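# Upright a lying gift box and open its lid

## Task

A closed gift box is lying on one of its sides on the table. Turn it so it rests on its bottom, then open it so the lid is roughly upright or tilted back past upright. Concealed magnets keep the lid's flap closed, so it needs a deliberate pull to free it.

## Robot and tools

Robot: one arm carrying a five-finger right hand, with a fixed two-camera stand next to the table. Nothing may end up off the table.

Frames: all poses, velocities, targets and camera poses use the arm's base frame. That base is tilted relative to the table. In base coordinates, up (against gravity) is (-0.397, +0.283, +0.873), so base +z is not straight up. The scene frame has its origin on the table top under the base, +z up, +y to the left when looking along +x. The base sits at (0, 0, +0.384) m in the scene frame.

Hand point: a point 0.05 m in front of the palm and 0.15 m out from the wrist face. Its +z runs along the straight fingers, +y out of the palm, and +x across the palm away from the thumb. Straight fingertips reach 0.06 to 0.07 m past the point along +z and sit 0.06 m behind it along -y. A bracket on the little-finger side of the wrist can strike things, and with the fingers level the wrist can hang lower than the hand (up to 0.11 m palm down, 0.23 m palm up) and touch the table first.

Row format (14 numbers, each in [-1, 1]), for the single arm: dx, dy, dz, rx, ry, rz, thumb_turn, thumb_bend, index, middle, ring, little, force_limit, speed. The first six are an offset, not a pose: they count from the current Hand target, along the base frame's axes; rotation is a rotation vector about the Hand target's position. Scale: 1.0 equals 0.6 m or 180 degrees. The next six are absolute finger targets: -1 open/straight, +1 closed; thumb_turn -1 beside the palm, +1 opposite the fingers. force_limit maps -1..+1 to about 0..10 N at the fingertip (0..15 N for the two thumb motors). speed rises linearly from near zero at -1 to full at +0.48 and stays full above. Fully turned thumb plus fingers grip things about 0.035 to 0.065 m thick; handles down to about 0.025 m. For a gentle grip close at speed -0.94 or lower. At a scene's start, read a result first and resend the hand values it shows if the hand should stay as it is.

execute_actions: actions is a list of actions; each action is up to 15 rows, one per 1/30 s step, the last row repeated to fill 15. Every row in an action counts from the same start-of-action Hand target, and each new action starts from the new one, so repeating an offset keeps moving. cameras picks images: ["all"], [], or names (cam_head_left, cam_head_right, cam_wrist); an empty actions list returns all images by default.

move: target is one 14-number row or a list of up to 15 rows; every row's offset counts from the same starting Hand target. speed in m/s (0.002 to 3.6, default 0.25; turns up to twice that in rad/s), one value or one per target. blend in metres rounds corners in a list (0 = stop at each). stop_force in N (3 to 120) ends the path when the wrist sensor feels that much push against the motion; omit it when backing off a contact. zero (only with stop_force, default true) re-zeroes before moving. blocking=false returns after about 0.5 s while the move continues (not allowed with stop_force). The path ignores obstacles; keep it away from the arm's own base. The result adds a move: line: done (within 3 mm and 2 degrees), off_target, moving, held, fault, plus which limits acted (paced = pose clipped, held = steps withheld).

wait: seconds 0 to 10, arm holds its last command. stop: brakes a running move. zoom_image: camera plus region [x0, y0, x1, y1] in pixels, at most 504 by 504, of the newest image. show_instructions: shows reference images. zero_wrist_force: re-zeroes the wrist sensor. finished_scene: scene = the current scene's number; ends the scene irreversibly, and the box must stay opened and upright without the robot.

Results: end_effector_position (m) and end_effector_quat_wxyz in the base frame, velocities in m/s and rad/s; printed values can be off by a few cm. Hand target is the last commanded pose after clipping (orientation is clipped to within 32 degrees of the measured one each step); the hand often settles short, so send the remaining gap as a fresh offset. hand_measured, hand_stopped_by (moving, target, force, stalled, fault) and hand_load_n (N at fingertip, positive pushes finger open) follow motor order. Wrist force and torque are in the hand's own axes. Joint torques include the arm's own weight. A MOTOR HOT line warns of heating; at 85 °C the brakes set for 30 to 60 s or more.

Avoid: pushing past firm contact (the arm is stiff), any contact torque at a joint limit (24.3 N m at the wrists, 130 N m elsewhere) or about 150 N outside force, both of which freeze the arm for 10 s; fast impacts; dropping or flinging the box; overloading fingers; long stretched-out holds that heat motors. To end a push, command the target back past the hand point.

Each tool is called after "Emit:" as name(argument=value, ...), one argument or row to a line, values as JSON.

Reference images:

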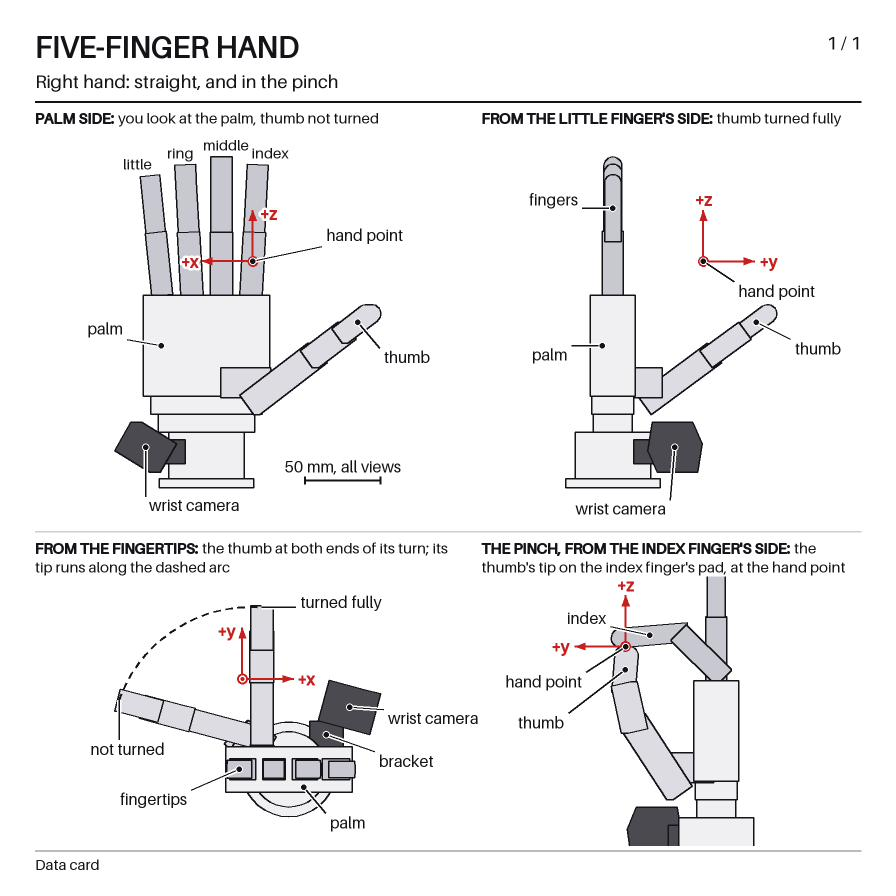

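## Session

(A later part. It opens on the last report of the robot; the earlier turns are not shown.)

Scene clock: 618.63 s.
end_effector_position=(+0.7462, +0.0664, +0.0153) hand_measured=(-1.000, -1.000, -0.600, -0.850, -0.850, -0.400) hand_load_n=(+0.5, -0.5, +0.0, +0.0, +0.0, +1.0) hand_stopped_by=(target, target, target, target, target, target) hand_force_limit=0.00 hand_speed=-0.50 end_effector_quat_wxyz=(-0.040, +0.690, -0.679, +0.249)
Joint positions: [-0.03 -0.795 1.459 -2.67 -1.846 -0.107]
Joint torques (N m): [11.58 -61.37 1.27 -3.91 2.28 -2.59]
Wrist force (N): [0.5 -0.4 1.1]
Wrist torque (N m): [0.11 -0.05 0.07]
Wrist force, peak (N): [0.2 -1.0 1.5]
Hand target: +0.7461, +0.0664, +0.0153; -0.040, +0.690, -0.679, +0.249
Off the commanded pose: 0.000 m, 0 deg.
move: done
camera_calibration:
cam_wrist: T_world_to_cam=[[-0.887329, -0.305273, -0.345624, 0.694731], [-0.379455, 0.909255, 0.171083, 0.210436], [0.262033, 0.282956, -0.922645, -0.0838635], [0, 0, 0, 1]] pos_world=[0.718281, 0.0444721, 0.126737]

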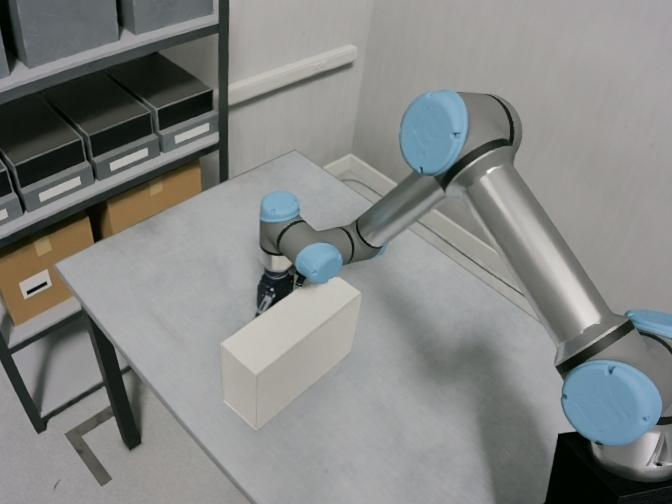

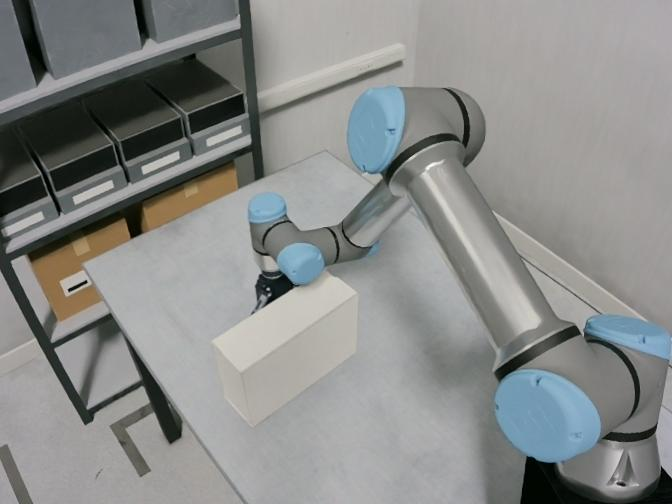

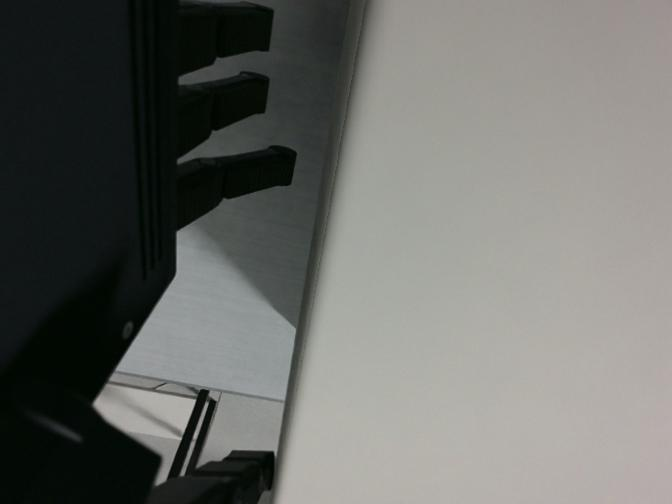

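Emit:
move(
  target=[
    [0.0229, 0.0018, 0.0098, 0, 0, 0, -1, -1, -0.6, -0.85, -0.85, -0.4, 0, -0.5],
    [0.0252, 0.0496, -0.0047, 0, 0, 0, -1, -1, -0.6, -0.85, -0.85, -0.4, 0, -0.5],
    [-0.0053, 0.0471, -0.0178, 0, 0, 0, -1, -1, -0.6, -0.85, -0.85, -0.4, 0, -0.5],
  ],
  speed=[0.03, 0.05, 0.015],
)

Emit:
move(
  target=[-0.2643, -0.0213, -0.1133, 0, 0, 0, -1, -1, -0.6, -0.85, -0.85, -0.4, 0, -0.5],
  speed=0.03,
  cameras=["all"],
)

Scene clock: 654.07 s.
end_effector_position=(+0.7430, +0.0947, +0.0046) hand_measured=(-1.000, -1.000, -0.600, -0.850, -0.850, -0.400) hand_load_n=(+0.5, -0.5, +0.0, +0.0, +0.0, +1.0) hand_stopped_by=(target, target, target, target, target, target) hand_force_limit=0.00 hand_speed=-0.50 end_effector_quat_wxyz=(-0.040, +0.690, -0.679, +0.249)
Joint positions: [0.011 -0.778 1.457 -2.675 -1.863 -0.068]
Joint torques (N m): [11.79 -60.55 1.32 -3.53 2.2 -2.66]
Wrist force (N): [0.4 -0.7 0.3]
Wrist torque (N m): [0.12 -0.02 0.03]
Wrist force, peak (N): [0.4 -0.9 1.8]
Hand target: +0.7430, +0.0947, +0.0046; -0.040, +0.690, -0.679, +0.249
Off the commanded pose: 0.000 m, 0 deg.
move: done

Scene clock: 660.30 s.
end_effector_position=(+0.5845, +0.0819, -0.0633) hand_measured=(-1.000, -1.000, -0.600, -0.850, -0.850, -0.400) hand_load_n=(+0.0, -0.5, +0.0, +0.0, +0.0, +1.5) hand_stopped_by=(target, target, target, target, target, target) hand_force_limit=0.00 hand_speed=-0.50 end_effector_quat_wxyz=(-0.040, +0.690, -0.679, +0.249)
Joint positions: [-0.01 -0.895 1.986 -3.092 -1.854 -0.088]
Joint torques (N m): [9.7 -51.67 11.71 -3.72 2.23 -2.6]
Wrist force (N): [0.5 -0.7 1.1]
Wrist torque (N m): [0.07 -0.07 0.07]
Wrist force, peak (N): [0.5 -1.1 1.7]
Hand target: +0.5844, +0.0819, -0.0634; -0.040, +0.690, -0.679, +0.249
Off the commanded pose: 0.000 m, 0 deg.
move: done
camera_calibration:
cam_wrist: T_world_to_cam=[[-0.887329, -0.305273, -0.345624, 0.528815], [-0.379455, 0.909255, 0.171083, 0.148432], [0.262033, 0.282956, -0.922645, -0.118398], [0, 0, 0, 1]] pos_world=[0.556581, 0.0599721, 0.0481372]

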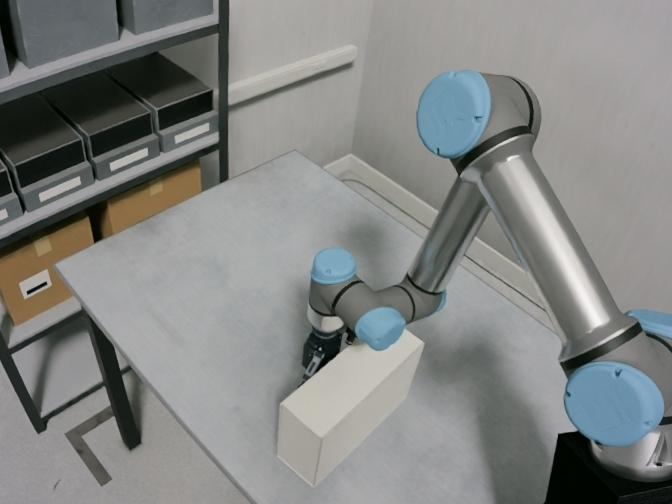

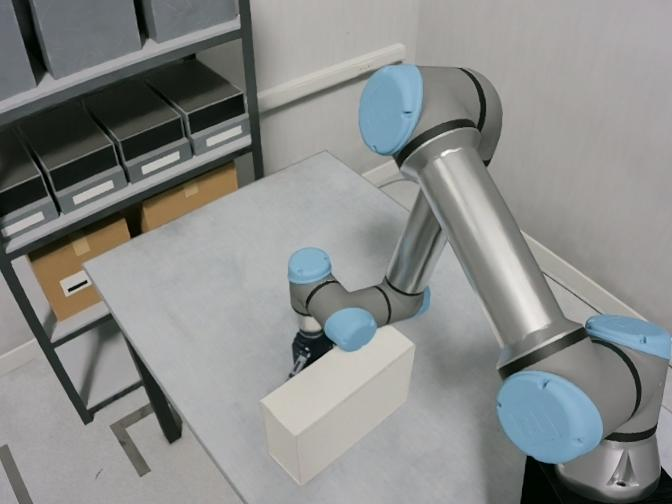

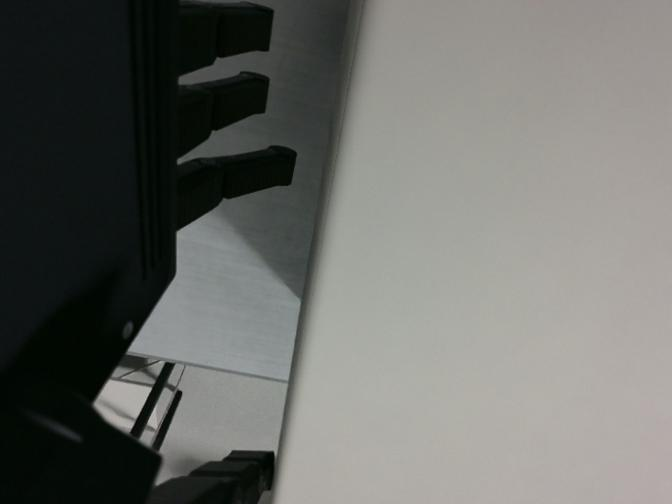

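Emit:
move(
  target=[
    [0.0611, 0.0049, 0.0262, 0, 0, 0, -1, -1, -0.6, -0.85, -0.85, -0.4, 0, -0.5],
    [0.0283, 0.0390, 0.1335, 0, 0, 0, -1, -1, -0.6, -0.85, -0.85, -0.4, 0, -0.5],
  ],
  speed=[0.04, 0.1],
  cameras=["all"],
)

Emit:
zoom_image(
  camera="cam_head_left",
  region=[270, 320, 440, 490],
)

Emit:
zoom_image(
  camera="cam_head_right",
  region=[250, 320, 420, 490],
)

Scene clock: 668.47 s.
end_effector_position=(+0.6014, +0.1052, +0.0165) hand_measured=(-1.000, -1.000, -0.600, -0.850, -0.850, -0.400) hand_load_n=(+0.0, +0.0, +0.0, +0.0, +0.0, +0.0) hand_stopped_by=(target, target, target, target, target, target) hand_force_limit=0.00 hand_speed=-0.50 end_effector_quat_wxyz=(-0.040, +0.690, -0.679, +0.249)
Joint positions: [0.032 -1.034 1.908 -2.863 -1.871 -0.048]
Joint torques (N m): [21.01 -52.06 4.91 -0.07 -2.44 2.27]
Wrist force (N): [0.3 0.4 0.5]
Wrist torque (N m): [0.09 -0.03 0.00]
Wrist force, peak (N): [0.7 -1.2 1.5]
Hand target: +0.6014, +0.1053, +0.0167; -0.040, +0.690, -0.679, +0.249
Off the commanded pose: 0.000 m, 0 deg.
move: done
camera_calibration:
cam_wrist: T_world_to_cam=[[-0.887296, -0.30524, -0.345737, 0.578497], [-0.379451, 0.90926, 0.171063, 0.120006], [0.26215, 0.282974, -0.922607, -0.0558662], [0, 0, 0, 1]] pos_world=[0.57348, 0.0832721, 0.127937]

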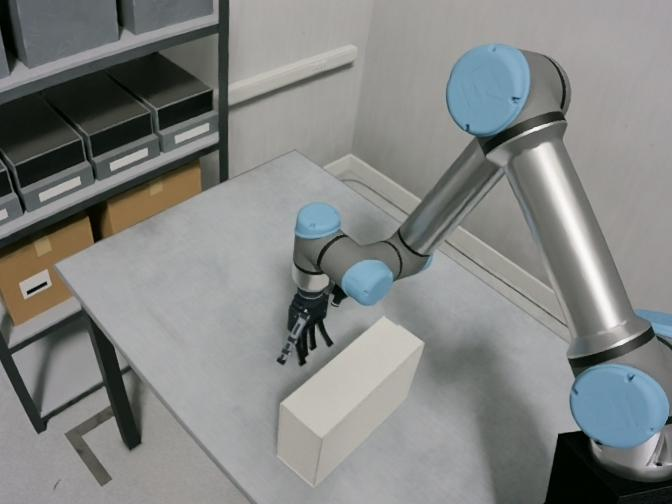

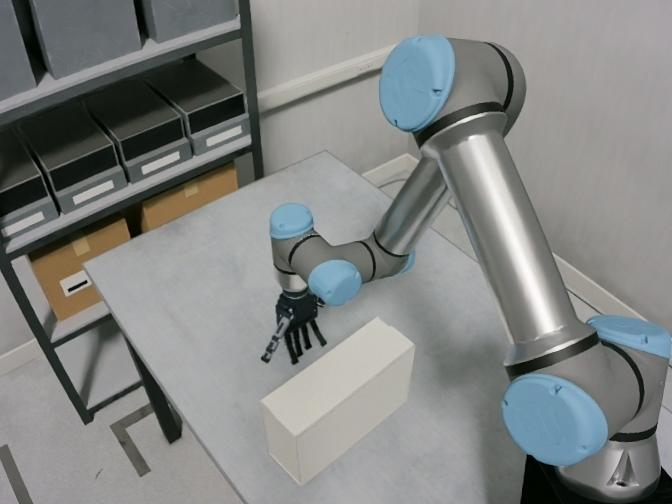

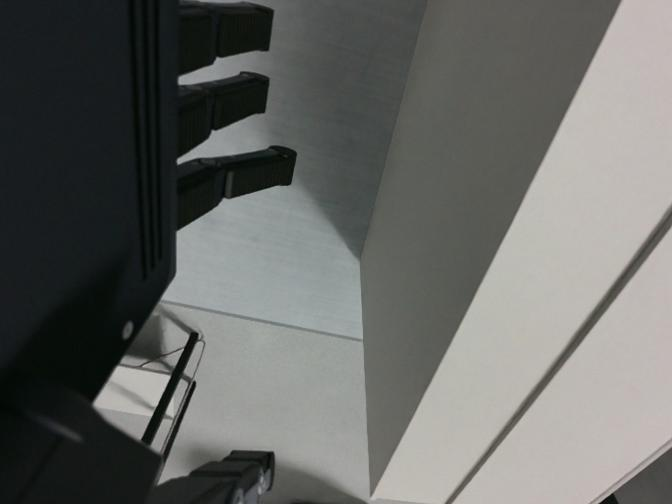

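Scaled by 2.965 from the camera's 672x504 image, which has a finer 960x720 frame.

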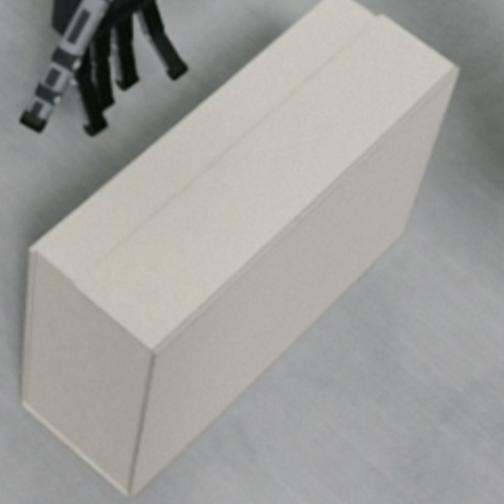

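Scaled by 2.965 from the camera's 672x504 image, which has a finer 960x720 frame.

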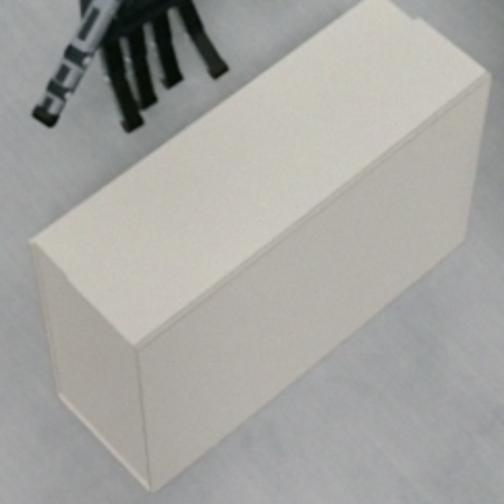

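Emit:
move(
  target=[
    [-0.1391, 0.0994, 0.3060, 0, 0, 0, -1, -1, -0.6, -0.85, -0.85, -0.4, 0, -0.5],
    [-0.2041, 0.2147, 0.2390, -0.0155, -0.4725, 0.1640, -1, -1, -0.6, -0.85, -0.85, -0.4, 0, -0.5],
  ],
  speed=[0.2, 0.2],
  cameras=["all"],
)

Scene clock: 755.87 s.
end_effector_position=(+0.4789, +0.2341, +0.1601) hand_measured=(-1.000, -1.000, -0.600, -0.850, -0.850, -0.400) hand_load_n=(-0.5, +0.0, +0.0, +0.0, +0.0, +0.0) hand_stopped_by=(target, target, target, target, target, target) hand_force_limit=0.00 hand_speed=-0.50 end_effector_quat_wxyz=(+0.524, -0.479, +0.288, -0.642)
Joint positions: [0.227 -0.671 2.326 -5.182 -1.648 -0.377]
Joint torques (N m): [8.93 -17.93 -5.5 -3.01 2.71 2.22]
Wrist force (N): [1.6 1.3 0.6]
Wrist torque (N m): [0.53 -0.30 -0.01]
Wrist force, peak (N): [1.9 1.6 0.2]
Hand target: +0.4789, +0.2341, +0.1601; +0.524, -0.479, +0.288, -0.642
Off the commanded pose: 0.000 m, 0 deg.
move: done
camera_calibration:
cam_wrist: T_world_to_cam=[[0.420974, -0.49261, -0.761654, 0.0426671], [-0.434591, 0.627499, -0.646046, 0.154943], [0.796186, 0.602976, 0.0500767, -0.414161], [0, 0, 0, 1]] pos_world=[0.379124, 0.173521, 0.153338]

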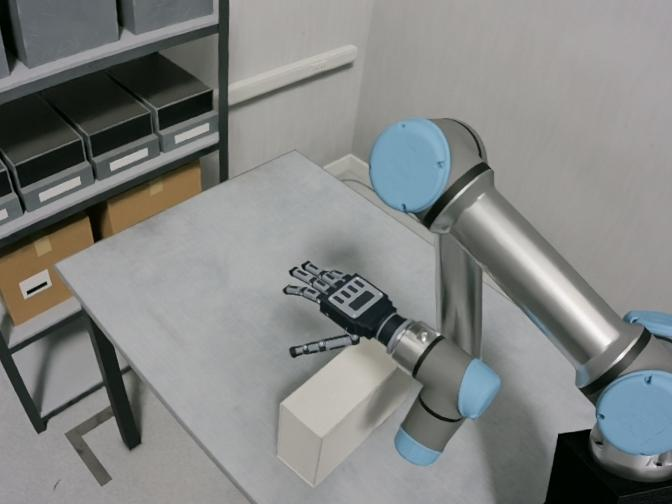

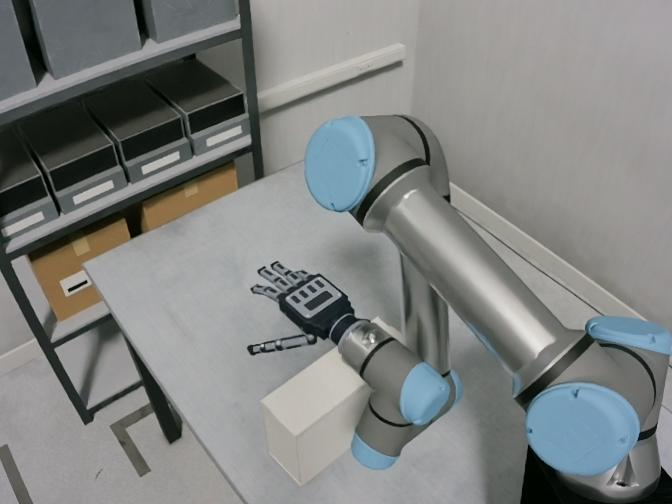

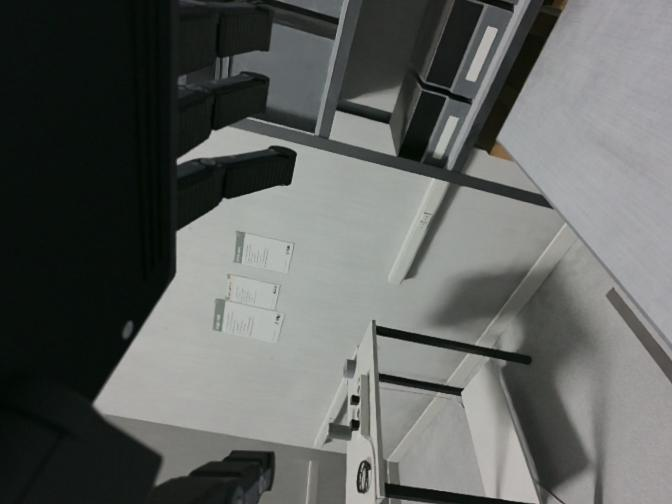

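Emit:
move(
  target=[
    [0.1191, -0.0851, -0.2619, 0, 0, 0, -1, -1, -0.6, -0.6, -0.6, -0.6, 0, -0.5],
    [0.1509, -0.1078, -0.3317, 0, 0, 0, -1, -1, -0.6, -0.6, -0.6, -0.6, 0, -0.5],
  ],
  speed=[0.12, 0.03],
  stop_force=6,
  cameras=["all"],
)

Emit:
zoom_image(
  camera="cam_head_left",
  region=[260, 300, 460, 500],
)

Emit:
zoom_image(
  camera="cam_head_right",
  region=[240, 300, 440, 500],
)

Scene clock: 786.37 s.
end_effector_position=(+0.5592, +0.1766, -0.0167) hand_measured=(-1.000, -1.000, -0.600, -0.600, -0.600, -0.600) hand_load_n=(+0.0, +0.0, +0.0, +0.0, +0.0, +0.0) hand_stopped_by=(target, target, target, target, target, target) hand_force_limit=0.00 hand_speed=-0.50 end_effector_quat_wxyz=(+0.524, -0.479, +0.288, -0.642)
Joint positions: [-0.006 -0.194 1.955 -5.291 -1.432 -0.289]
Joint torques (N m): [21.15 -40.02 23.21 -2.46 -2.18 -2.4]
Wrist force (N): [1.4 -5.3 1.1]
Wrist torque (N m): [-0.21 -0.26 -0.31]
Wrist force, peak (N): [3.8 -48.1 -2.9]
Hand target: +0.5592, +0.1766, -0.0167; +0.524, -0.479, +0.288, -0.642 (not the last commanded pose)
Off the commanded pose: 0.026 m, 0 deg.
move: contact; path passed 1 of 2 targets
camera_calibration:
cam_wrist: T_world_to_cam=[[0.421125, -0.492609, -0.761571, -0.154191], [-0.434541, 0.627441, -0.646137, 0.111682], [0.796133, 0.603038, 0.0501723, -0.43455], [0, 0, 0, 1]] pos_world=[0.459424, 0.11602, -0.023463]

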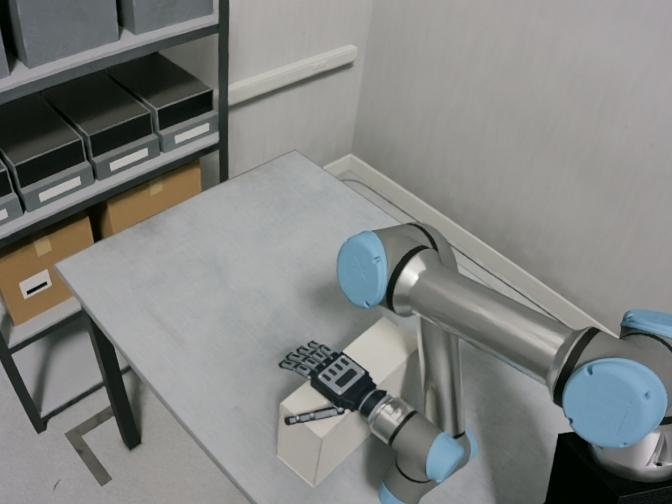

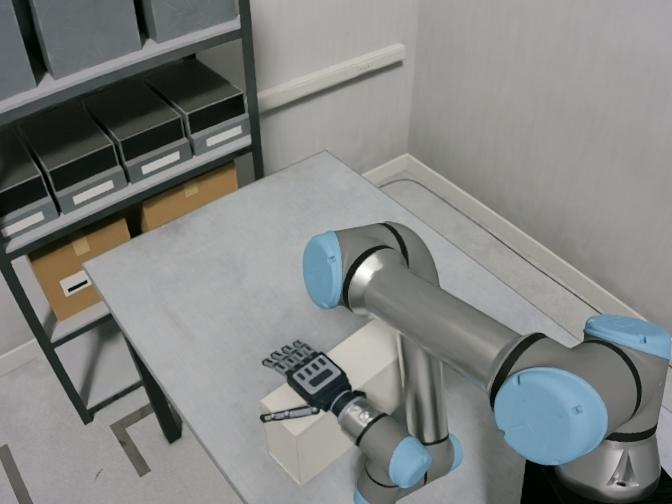

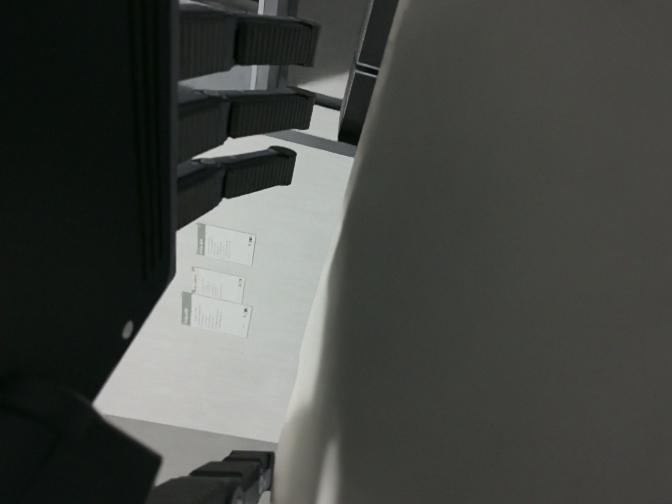

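Scaled by 2.520 from the camera's 672x504 image, which has a finer 960x720 frame.

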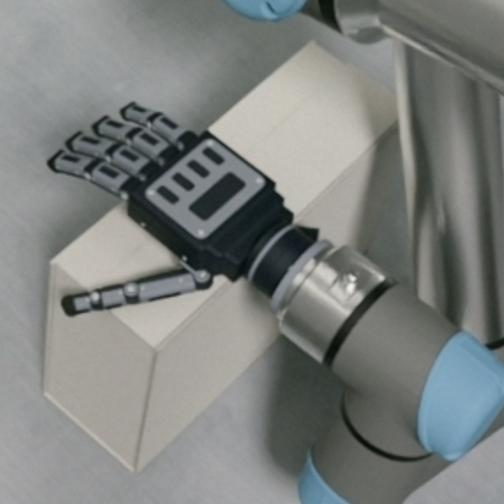

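Scaled by 2.520 from the camera's 672x504 image, which has a finer 960x720 frame.

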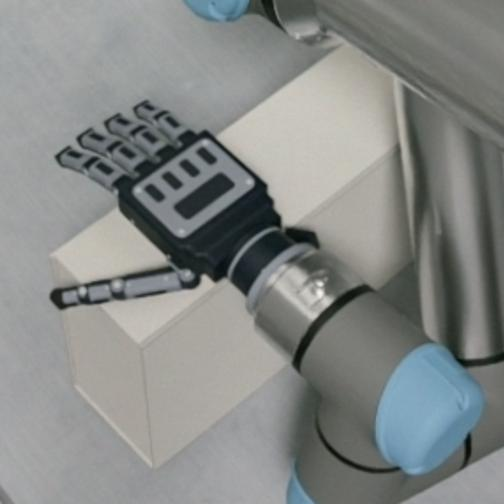

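Emit:
zoom_image(
  camera="cam_wrist",
  region=[168, 0, 672, 504],
)

Emit:
zoom_image(
  camera="cam_head_left",
  region=[330, 350, 430, 450],
)

Emit:
zoom_image(
  camera="cam_head_right",
  region=[310, 350, 410, 450],
)

Scaled by 1.000.

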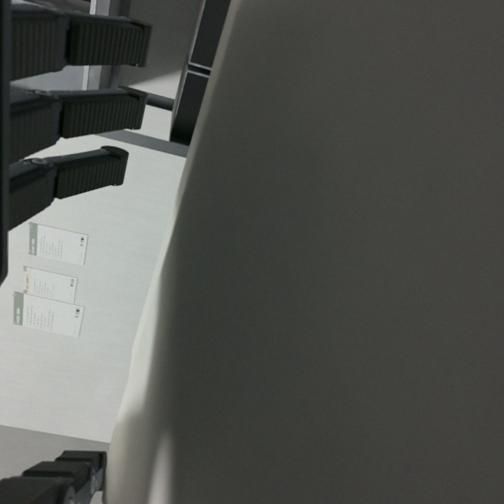

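Scaled by 5.040 from the camera's 672x504 image, which has a finer 960x720 frame.

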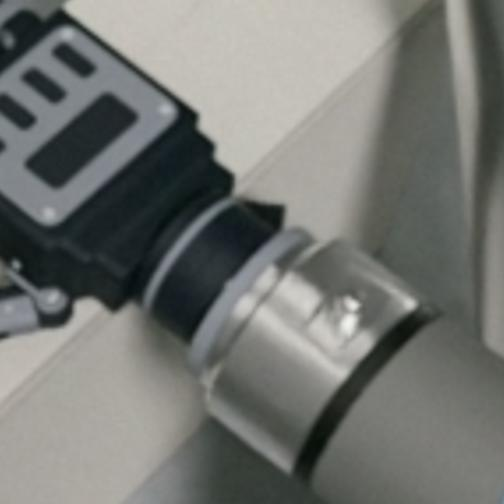

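Scaled by 5.040 from the camera's 672x504 image, which has a finer 960x720 frame.

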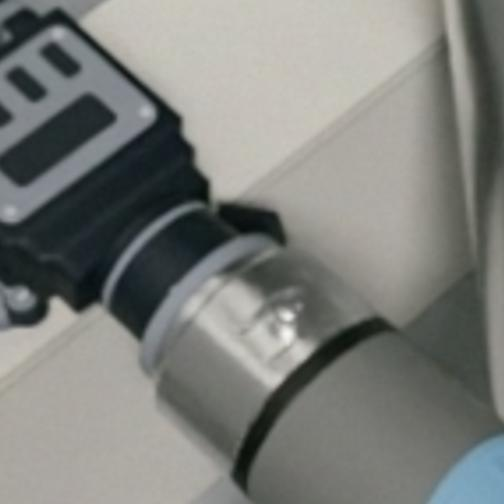

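Emit:
move(
  target=[-0.0132, 0.0095, 0.0291, 0, 0, 0, -1, -1, -0.6, -0.6, -0.6, -0.6, 0, -0.5],
  speed=0.03,
  cameras=["cam_wrist"],
)

Scene clock: 925.43 s.
end_effector_position=(+0.5514, +0.1823, +0.0006) hand_measured=(-1.000, -1.000, -0.600, -0.600, -0.600, -0.600) hand_load_n=(-0.5, +0.0, +0.0, +0.0, +0.0, +0.0) hand_stopped_by=(target, target, target, target, target, target) hand_force_limit=0.00 hand_speed=-0.50 end_effector_quat_wxyz=(+0.524, -0.479, +0.288, -0.642)
Joint positions: [0.012 -0.235 2 -5.295 -1.449 -0.296]
Joint torques (N m): [21.39 -41.5 21.27 -3.46 -2 -2.6]
Wrist force (N): [1.0 0.7 0.6]
Wrist torque (N m): [0.45 -0.18 0.05]
Wrist force, peak (N): [1.6 -5.4 1.2]
Hand target: +0.5513, +0.1823, +0.0008; +0.524, -0.479, +0.288, -0.642
Off the commanded pose: 0.000 m, 0 deg.
move: done
camera_calibration:
cam_wrist: T_world_to_cam=[[0.421186, -0.492564, -0.761566, -0.134888], [-0.434489, 0.627479, -0.646134, 0.11595], [0.796129, 0.603035, 0.0502721, -0.432508], [0, 0, 0, 1]] pos_world=[0.451525, 0.12162, -0.00606327]
Images, in order (width x height): cam_wrist 672x504.

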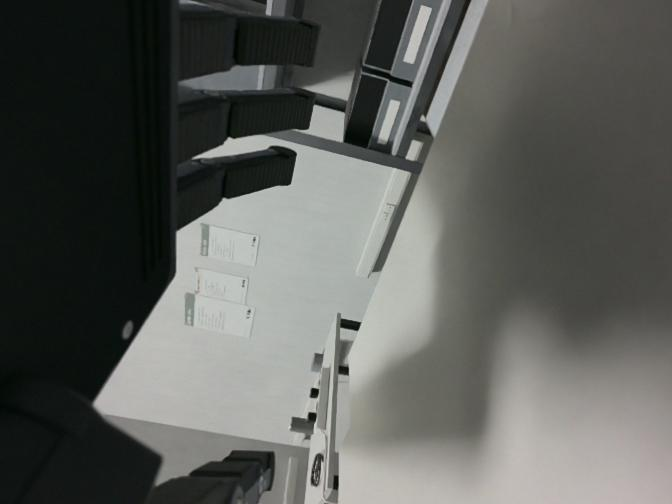

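Emit:
move(
  target=[-0.0229, -0.0033, -0.0094, 0, 0, 0, -1, -1, -0.6, -0.6, -0.6, -0.6, 0, -0.5],
  speed=0.03,
)

Emit:
move(
  target=[0.0301, -0.0215, -0.0662, 0, 0, 0, -1, -1, -0.6, -0.6, -0.6, -0.6, 0, -0.5],
  speed=0.012,
  stop_force=3,
  cameras=["all"],
)

Scene clock: 971.50 s.
end_effector_position=(+0.5377, +0.1804, -0.0048) hand_measured=(-1.000, -1.000, -0.600, -0.600, -0.600, -0.600) hand_load_n=(-0.5, +0.0, -0.5, +0.0, +0.0, +0.0) hand_stopped_by=(target, target, target, target, target, target) hand_force_limit=0.00 hand_speed=-0.50 end_effector_quat_wxyz=(+0.524, -0.479, +0.288, -0.642)
Joint positions: [0.006 -0.213 2.022 -5.338 -1.444 -0.294]
Joint torques (N m): [8.14 -17.9 23.95 -3.18 2.72 2.31]
Wrist force (N): [1.0 1.0 0.8]
Wrist torque (N m): [0.47 -0.18 -0.02]
Wrist force, peak (N): [1.4 1.4 0.9]
Hand target: +0.5376, +0.1804, -0.0049; +0.524, -0.479, +0.288, -0.642
Off the commanded pose: 0.000 m, 0 deg.
move: done

Scene clock: 974.70 s.
end_effector_position=(+0.5470, +0.1736, -0.0256) hand_measured=(-1.000, -1.000, -0.600, -0.600, -0.600, -0.600) hand_load_n=(+0.0, -0.5, +0.0, +0.0, -0.5, +0.0) hand_stopped_by=(target, target, target, target, target, target) hand_force_limit=0.00 hand_speed=-0.50 end_effector_quat_wxyz=(+0.524, -0.479, +0.288, -0.642)
Joint positions: [-0.017 -0.165 1.967 -5.333 -1.422 -0.285]
Joint torques (N m): [19.92 -40.05 23.96 -2.8 -1.98 -2.55]
Wrist force (N): [1.4 -1.4 0.6]
Wrist torque (N m): [0.32 -0.23 0.12]
Wrist force, peak (N): [2.5 -8.3 -0.5]
Hand target: +0.5470, +0.1736, -0.0256; +0.524, -0.479, +0.288, -0.642 (not the last commanded pose)
Off the commanded pose: 0.022 m, 0 deg.
move: contact
camera_calibration:
cam_wrist: T_world_to_cam=[[0.421186, -0.492564, -0.761566, -0.157342], [-0.434489, 0.627479, -0.646134, 0.102485], [0.796129, 0.603035, 0.0502721, -0.422577], [0, 0, 0, 1]] pos_world=[0.447225, 0.11302, -0.0323633]

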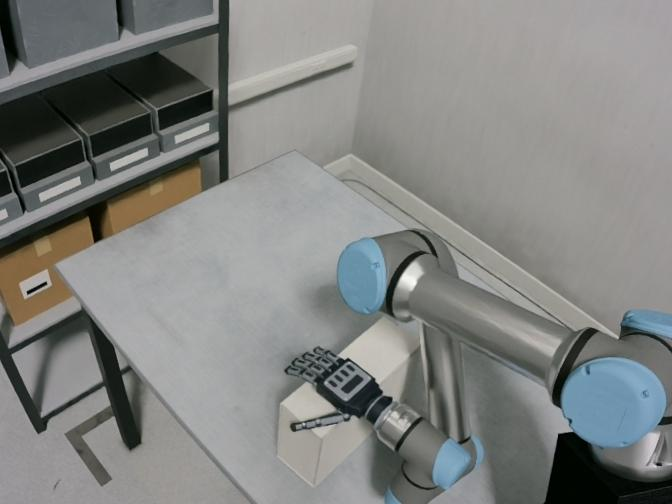

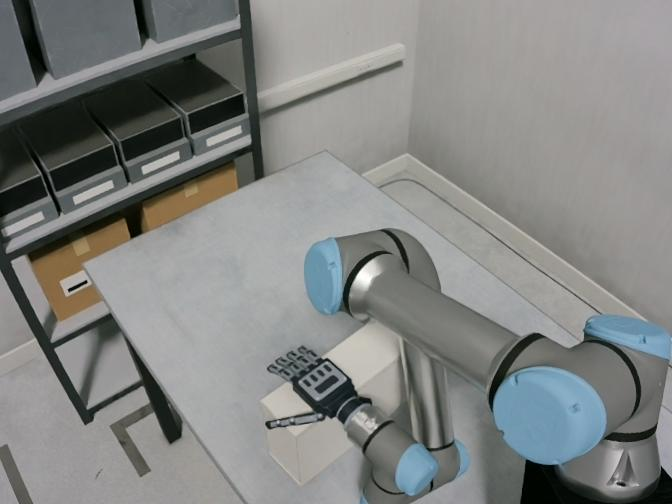

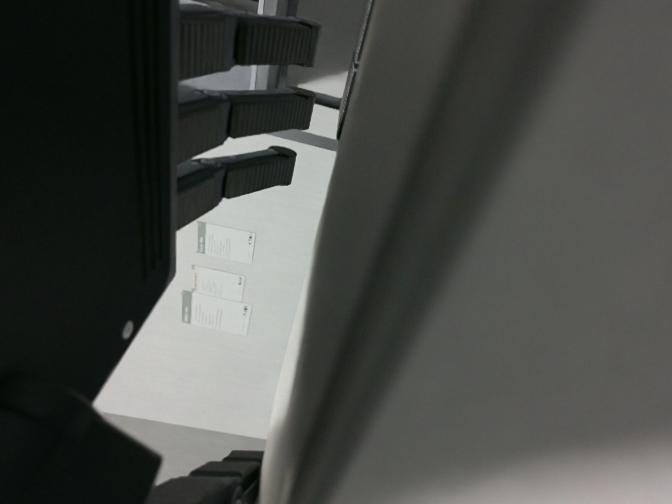

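Emit:
move(
  target=[
    [-0.0066, 0.0047, 0.0146, 0, 0, 0, -1, -1, -0.6, -0.6, -0.6, -0.6, 0, -0.5],
    [-0.0066, 0.0047, 0.0146, 0, 0, 0, -1, 0, -0.6, -0.6, -0.6, -0.6, 0, -0.5],
  ],
  speed=0.03,
  cameras=["all"],
)

Emit:
zoom_image(
  camera="cam_head_left",
  region=[260, 300, 460, 500],
)

Scene clock: 1001.80 s.
end_effector_position=(+0.5430, +0.1764, -0.0169) hand_measured=(-1.000, +0.000, -0.600, -0.600, -0.600, -0.600) hand_load_n=(-0.5, +0.0, +0.0, +0.0, +0.0, +0.0) hand_stopped_by=(target, target, target, target, target, target) hand_force_limit=0.00 hand_speed=-0.50 end_effector_quat_wxyz=(+0.524, -0.479, +0.288, -0.642)
Joint positions: [-0.007 -0.185 1.99 -5.336 -1.431 -0.288]
Joint torques (N m): [20.36 -40.97 23.33 -3.01 -1.71 -2.55]
Wrist force (N): [1.2 1.1 0.5]
Wrist torque (N m): [0.49 -0.21 0.08]
Wrist force, peak (N): [1.8 -1.7 0.4]
Hand target: +0.5430, +0.1764, -0.0169; +0.524, -0.479, +0.288, -0.642
Off the commanded pose: 0.000 m, 0 deg.
move: done
camera_calibration:
cam_wrist: T_world_to_cam=[[0.421186, -0.492564, -0.761566, -0.147576], [-0.434489, 0.627479, -0.646134, 0.104676], [0.796129, 0.603035, 0.0502721, -0.421523], [0, 0, 0, 1]] pos_world=[0.443225, 0.11582, -0.0235633]

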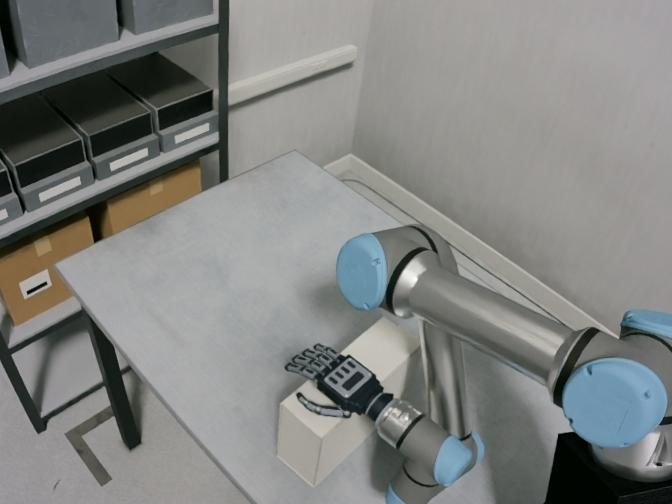

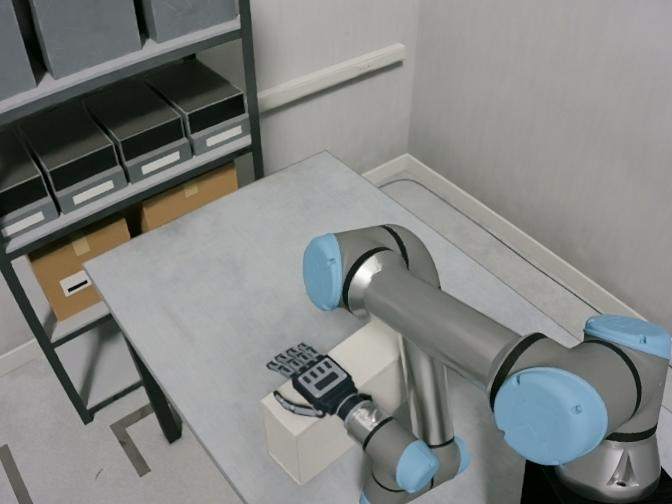

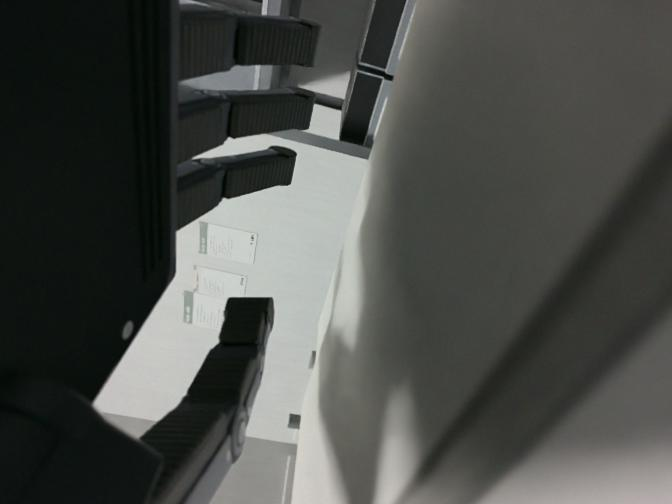

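Scaled by 2.520 from the camera's 672x504 image, which has a finer 960x720 frame.

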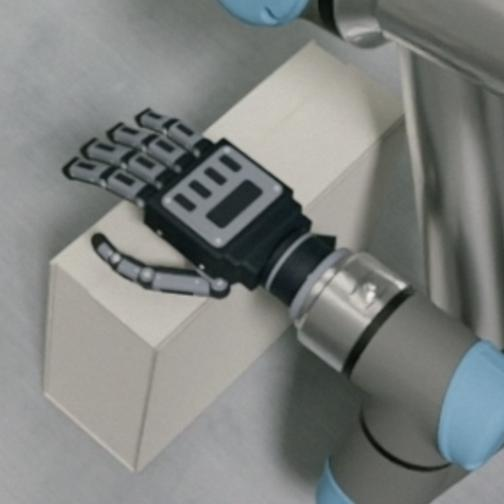

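Emit:
move(
  target=[0.0210, -0.0150, -0.0461, 0, 0, 0, -1, 0, -0.6, -0.6, -0.6, -0.6, 0, -0.5],
  speed=0.01,
  stop_force=3,
  cameras=["all"],
)

Emit:
zoom_image(
  camera="cam_head_left",
  region=[260, 300, 460, 500],
)

Scene clock: 1012.37 s.
end_effector_position=(+0.5489, +0.1722, -0.0297) hand_measured=(-1.000, +0.000, -0.600, -0.600, -0.600, -0.600) hand_load_n=(+0.0, -0.5, +0.0, +0.0, +0.0, +0.0) hand_stopped_by=(target, target, target, target, target, target) hand_force_limit=0.00 hand_speed=-0.50 end_effector_quat_wxyz=(+0.524, -0.479, +0.288, -0.642)
Joint positions: [-0.022 -0.155 1.956 -5.331 -1.418 -0.283]
Joint torques (N m): [21.25 -39.92 23.98 -2.85 -1.96 -2.79]
Wrist force (N): [1.4 -1.5 0.5]
Wrist torque (N m): [0.35 -0.24 0.07]
Wrist force, peak (N): [1.8 -5.6 -0.3]
Hand target: +0.5489, +0.1722, -0.0297; +0.524, -0.479, +0.288, -0.642 (not the last commanded pose)
Off the commanded pose: 0.017 m, 0 deg.
move: contact
camera_calibration:
cam_wrist: T_world_to_cam=[[0.421186, -0.492564, -0.761566, -0.161954], [-0.434489, 0.627479, -0.646134, 0.10154], [0.796129, 0.603035, 0.0502721, -0.423039], [0, 0, 0, 1]] pos_world=[0.449125, 0.11162, -0.0364633]

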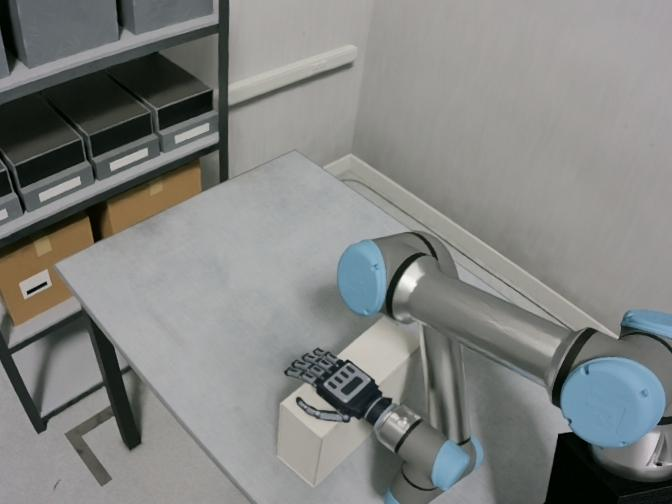

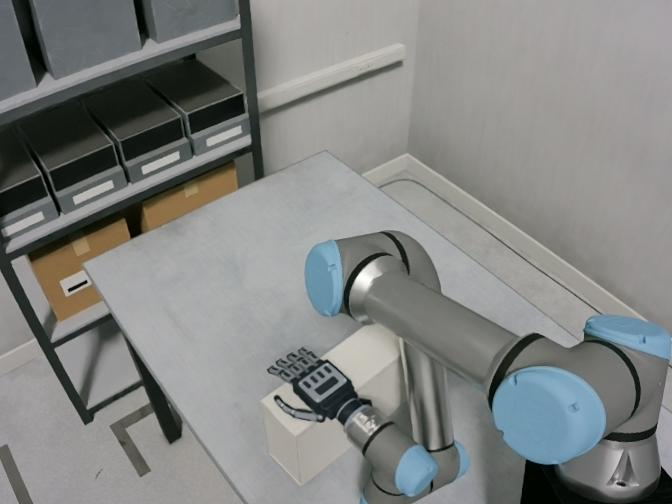

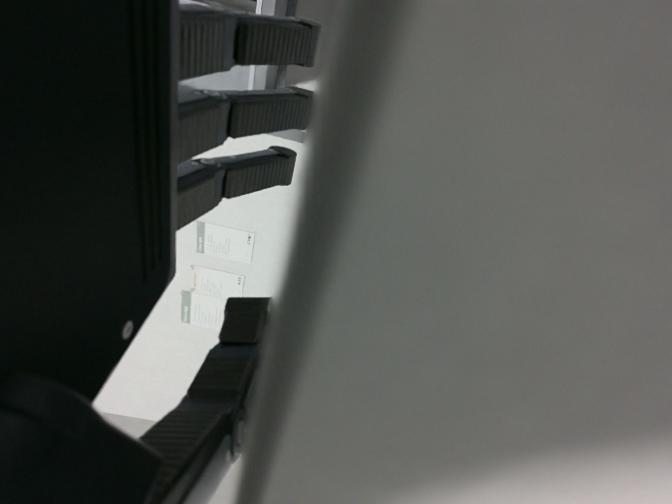

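Scaled by 2.520 from the camera's 672x504 image, which has a finer 960x720 frame.

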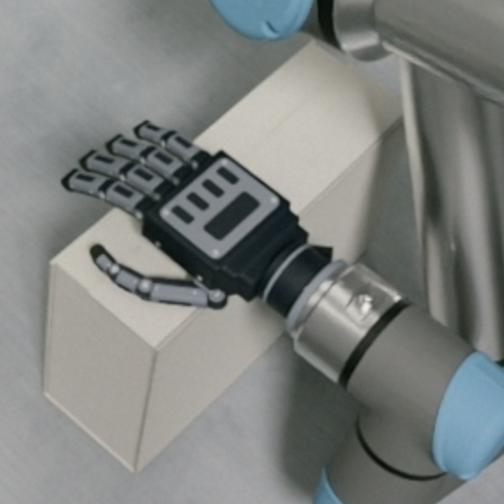

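Emit:
move(
  target=[
    [-0.0171, 0.0122, 0.0377, 0, 0, 0, -1, 0, -0.6, -0.6, -0.6, -0.6, 0, -0.5],
    [-0.0181, 0.1247, 0.0007, 0, 0, 0, -1, 0, -0.6, -0.6, -0.6, -0.6, 0, -0.5],
    [-0.0181, 0.1247, 0.0007, 0, 0, 0, -1, -1, -0.6, -0.6, -0.6, -0.6, 0, -0.5],
  ],
  speed=0.06,
)

Emit:
move(
  target=[0.0245, -0.0175, -0.0538, 0, 0, 0, -1, -1, -0.6, -0.6, -0.6, -0.6, 0, -0.5],
  speed=0.01,
  stop_force=3,
  cameras=["all"],
)

Emit:
zoom_image(
  camera="cam_head_left",
  region=[240, 300, 440, 500],
)

Emit:
zoom_image(
  camera="cam_head_right",
  region=[220, 300, 420, 500],
)

Scene clock: 1092.40 s.
end_effector_position=(+0.5380, +0.2471, -0.0293) hand_measured=(-1.000, -1.000, -0.600, -0.600, -0.600, -0.600) hand_load_n=(+0.0, +0.0, +0.0, +0.0, +0.0, +0.0) hand_stopped_by=(target, target, target, target, target, target) hand_force_limit=0.00 hand_speed=-0.50 end_effector_quat_wxyz=(+0.524, -0.479, +0.288, -0.642)
Joint positions: [0.225 -0.17 1.891 -5.249 -1.646 -0.376]
Joint torques (N m): [23.69 -19.21 -3.51 0.54 -1.59 -2.72]
Wrist force (N): [1.1 1.2 0.9]
Wrist torque (N m): [0.49 -0.25 0.06]
Wrist force, peak (N): [1.8 1.3 1.0]
Hand target: +0.5380, +0.2471, -0.0293; +0.524, -0.479, +0.288, -0.642
Off the commanded pose: 0.000 m, 0 deg.
move: done

Scene clock: 1097.07 s.
end_effector_position=(+0.5527, +0.2366, -0.0616) hand_measured=(-1.000, -1.000, -0.600, -0.600, -0.600, -0.600) hand_load_n=(+0.0, +0.0, +0.0, +0.0, +0.0, +0.0) hand_stopped_by=(target, target, target, target, target, target) hand_force_limit=0.00 hand_speed=-0.50 end_effector_quat_wxyz=(+0.524, -0.479, +0.288, -0.642)
Joint positions: [0.184 -0.094 1.809 -5.241 -1.608 -0.361]
Joint torques (N m): [11.78 -18.63 -4.3 0.55 2.84 2.13]
Wrist force (N): [1.3 0.6 1.0]
Wrist torque (N m): [0.41 -0.26 -0.04]
Wrist force, peak (N): [1.5 1.5 1.0]
Hand target: +0.5527, +0.2366, -0.0616; +0.524, -0.479, +0.288, -0.642
Off the commanded pose: 0.000 m, 0 deg.
move: done
camera_calibration:
cam_wrist: T_world_to_cam=[[0.421186, -0.492564, -0.761566, -0.156101], [-0.434489, 0.627479, -0.646134, 0.0422971], [0.796129, 0.603035, 0.0502721, -0.463241], [0, 0, 0, 1]] pos_world=[0.452925, 0.17592, -0.0682633]

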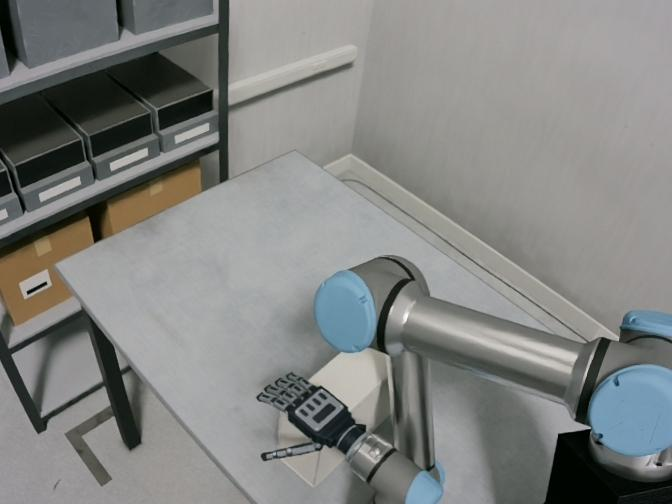

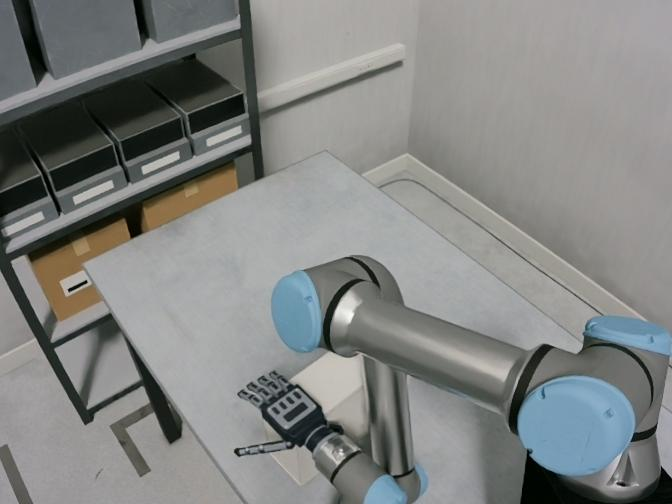

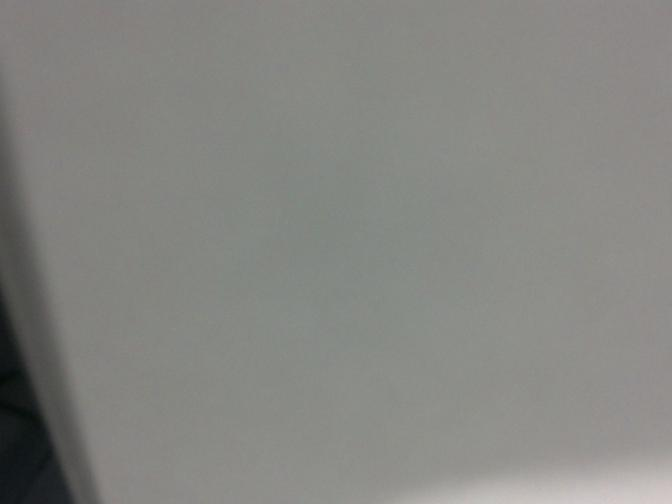

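Scaled by 2.520 from the camera's 672x504 image, which has a finer 960x720 frame.

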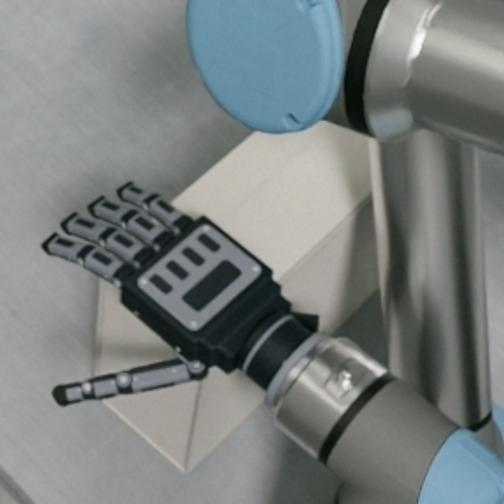

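Scaled by 2.520 from the camera's 672x504 image, which has a finer 960x720 frame.

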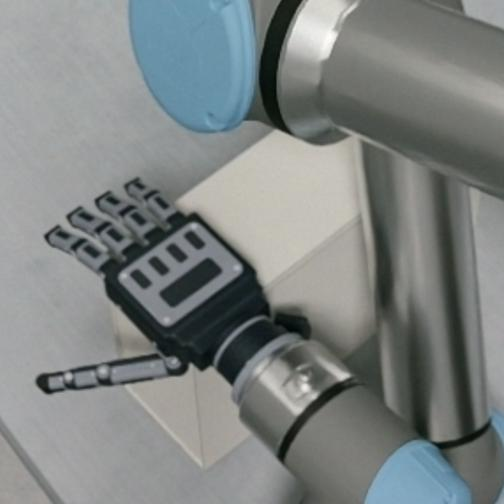

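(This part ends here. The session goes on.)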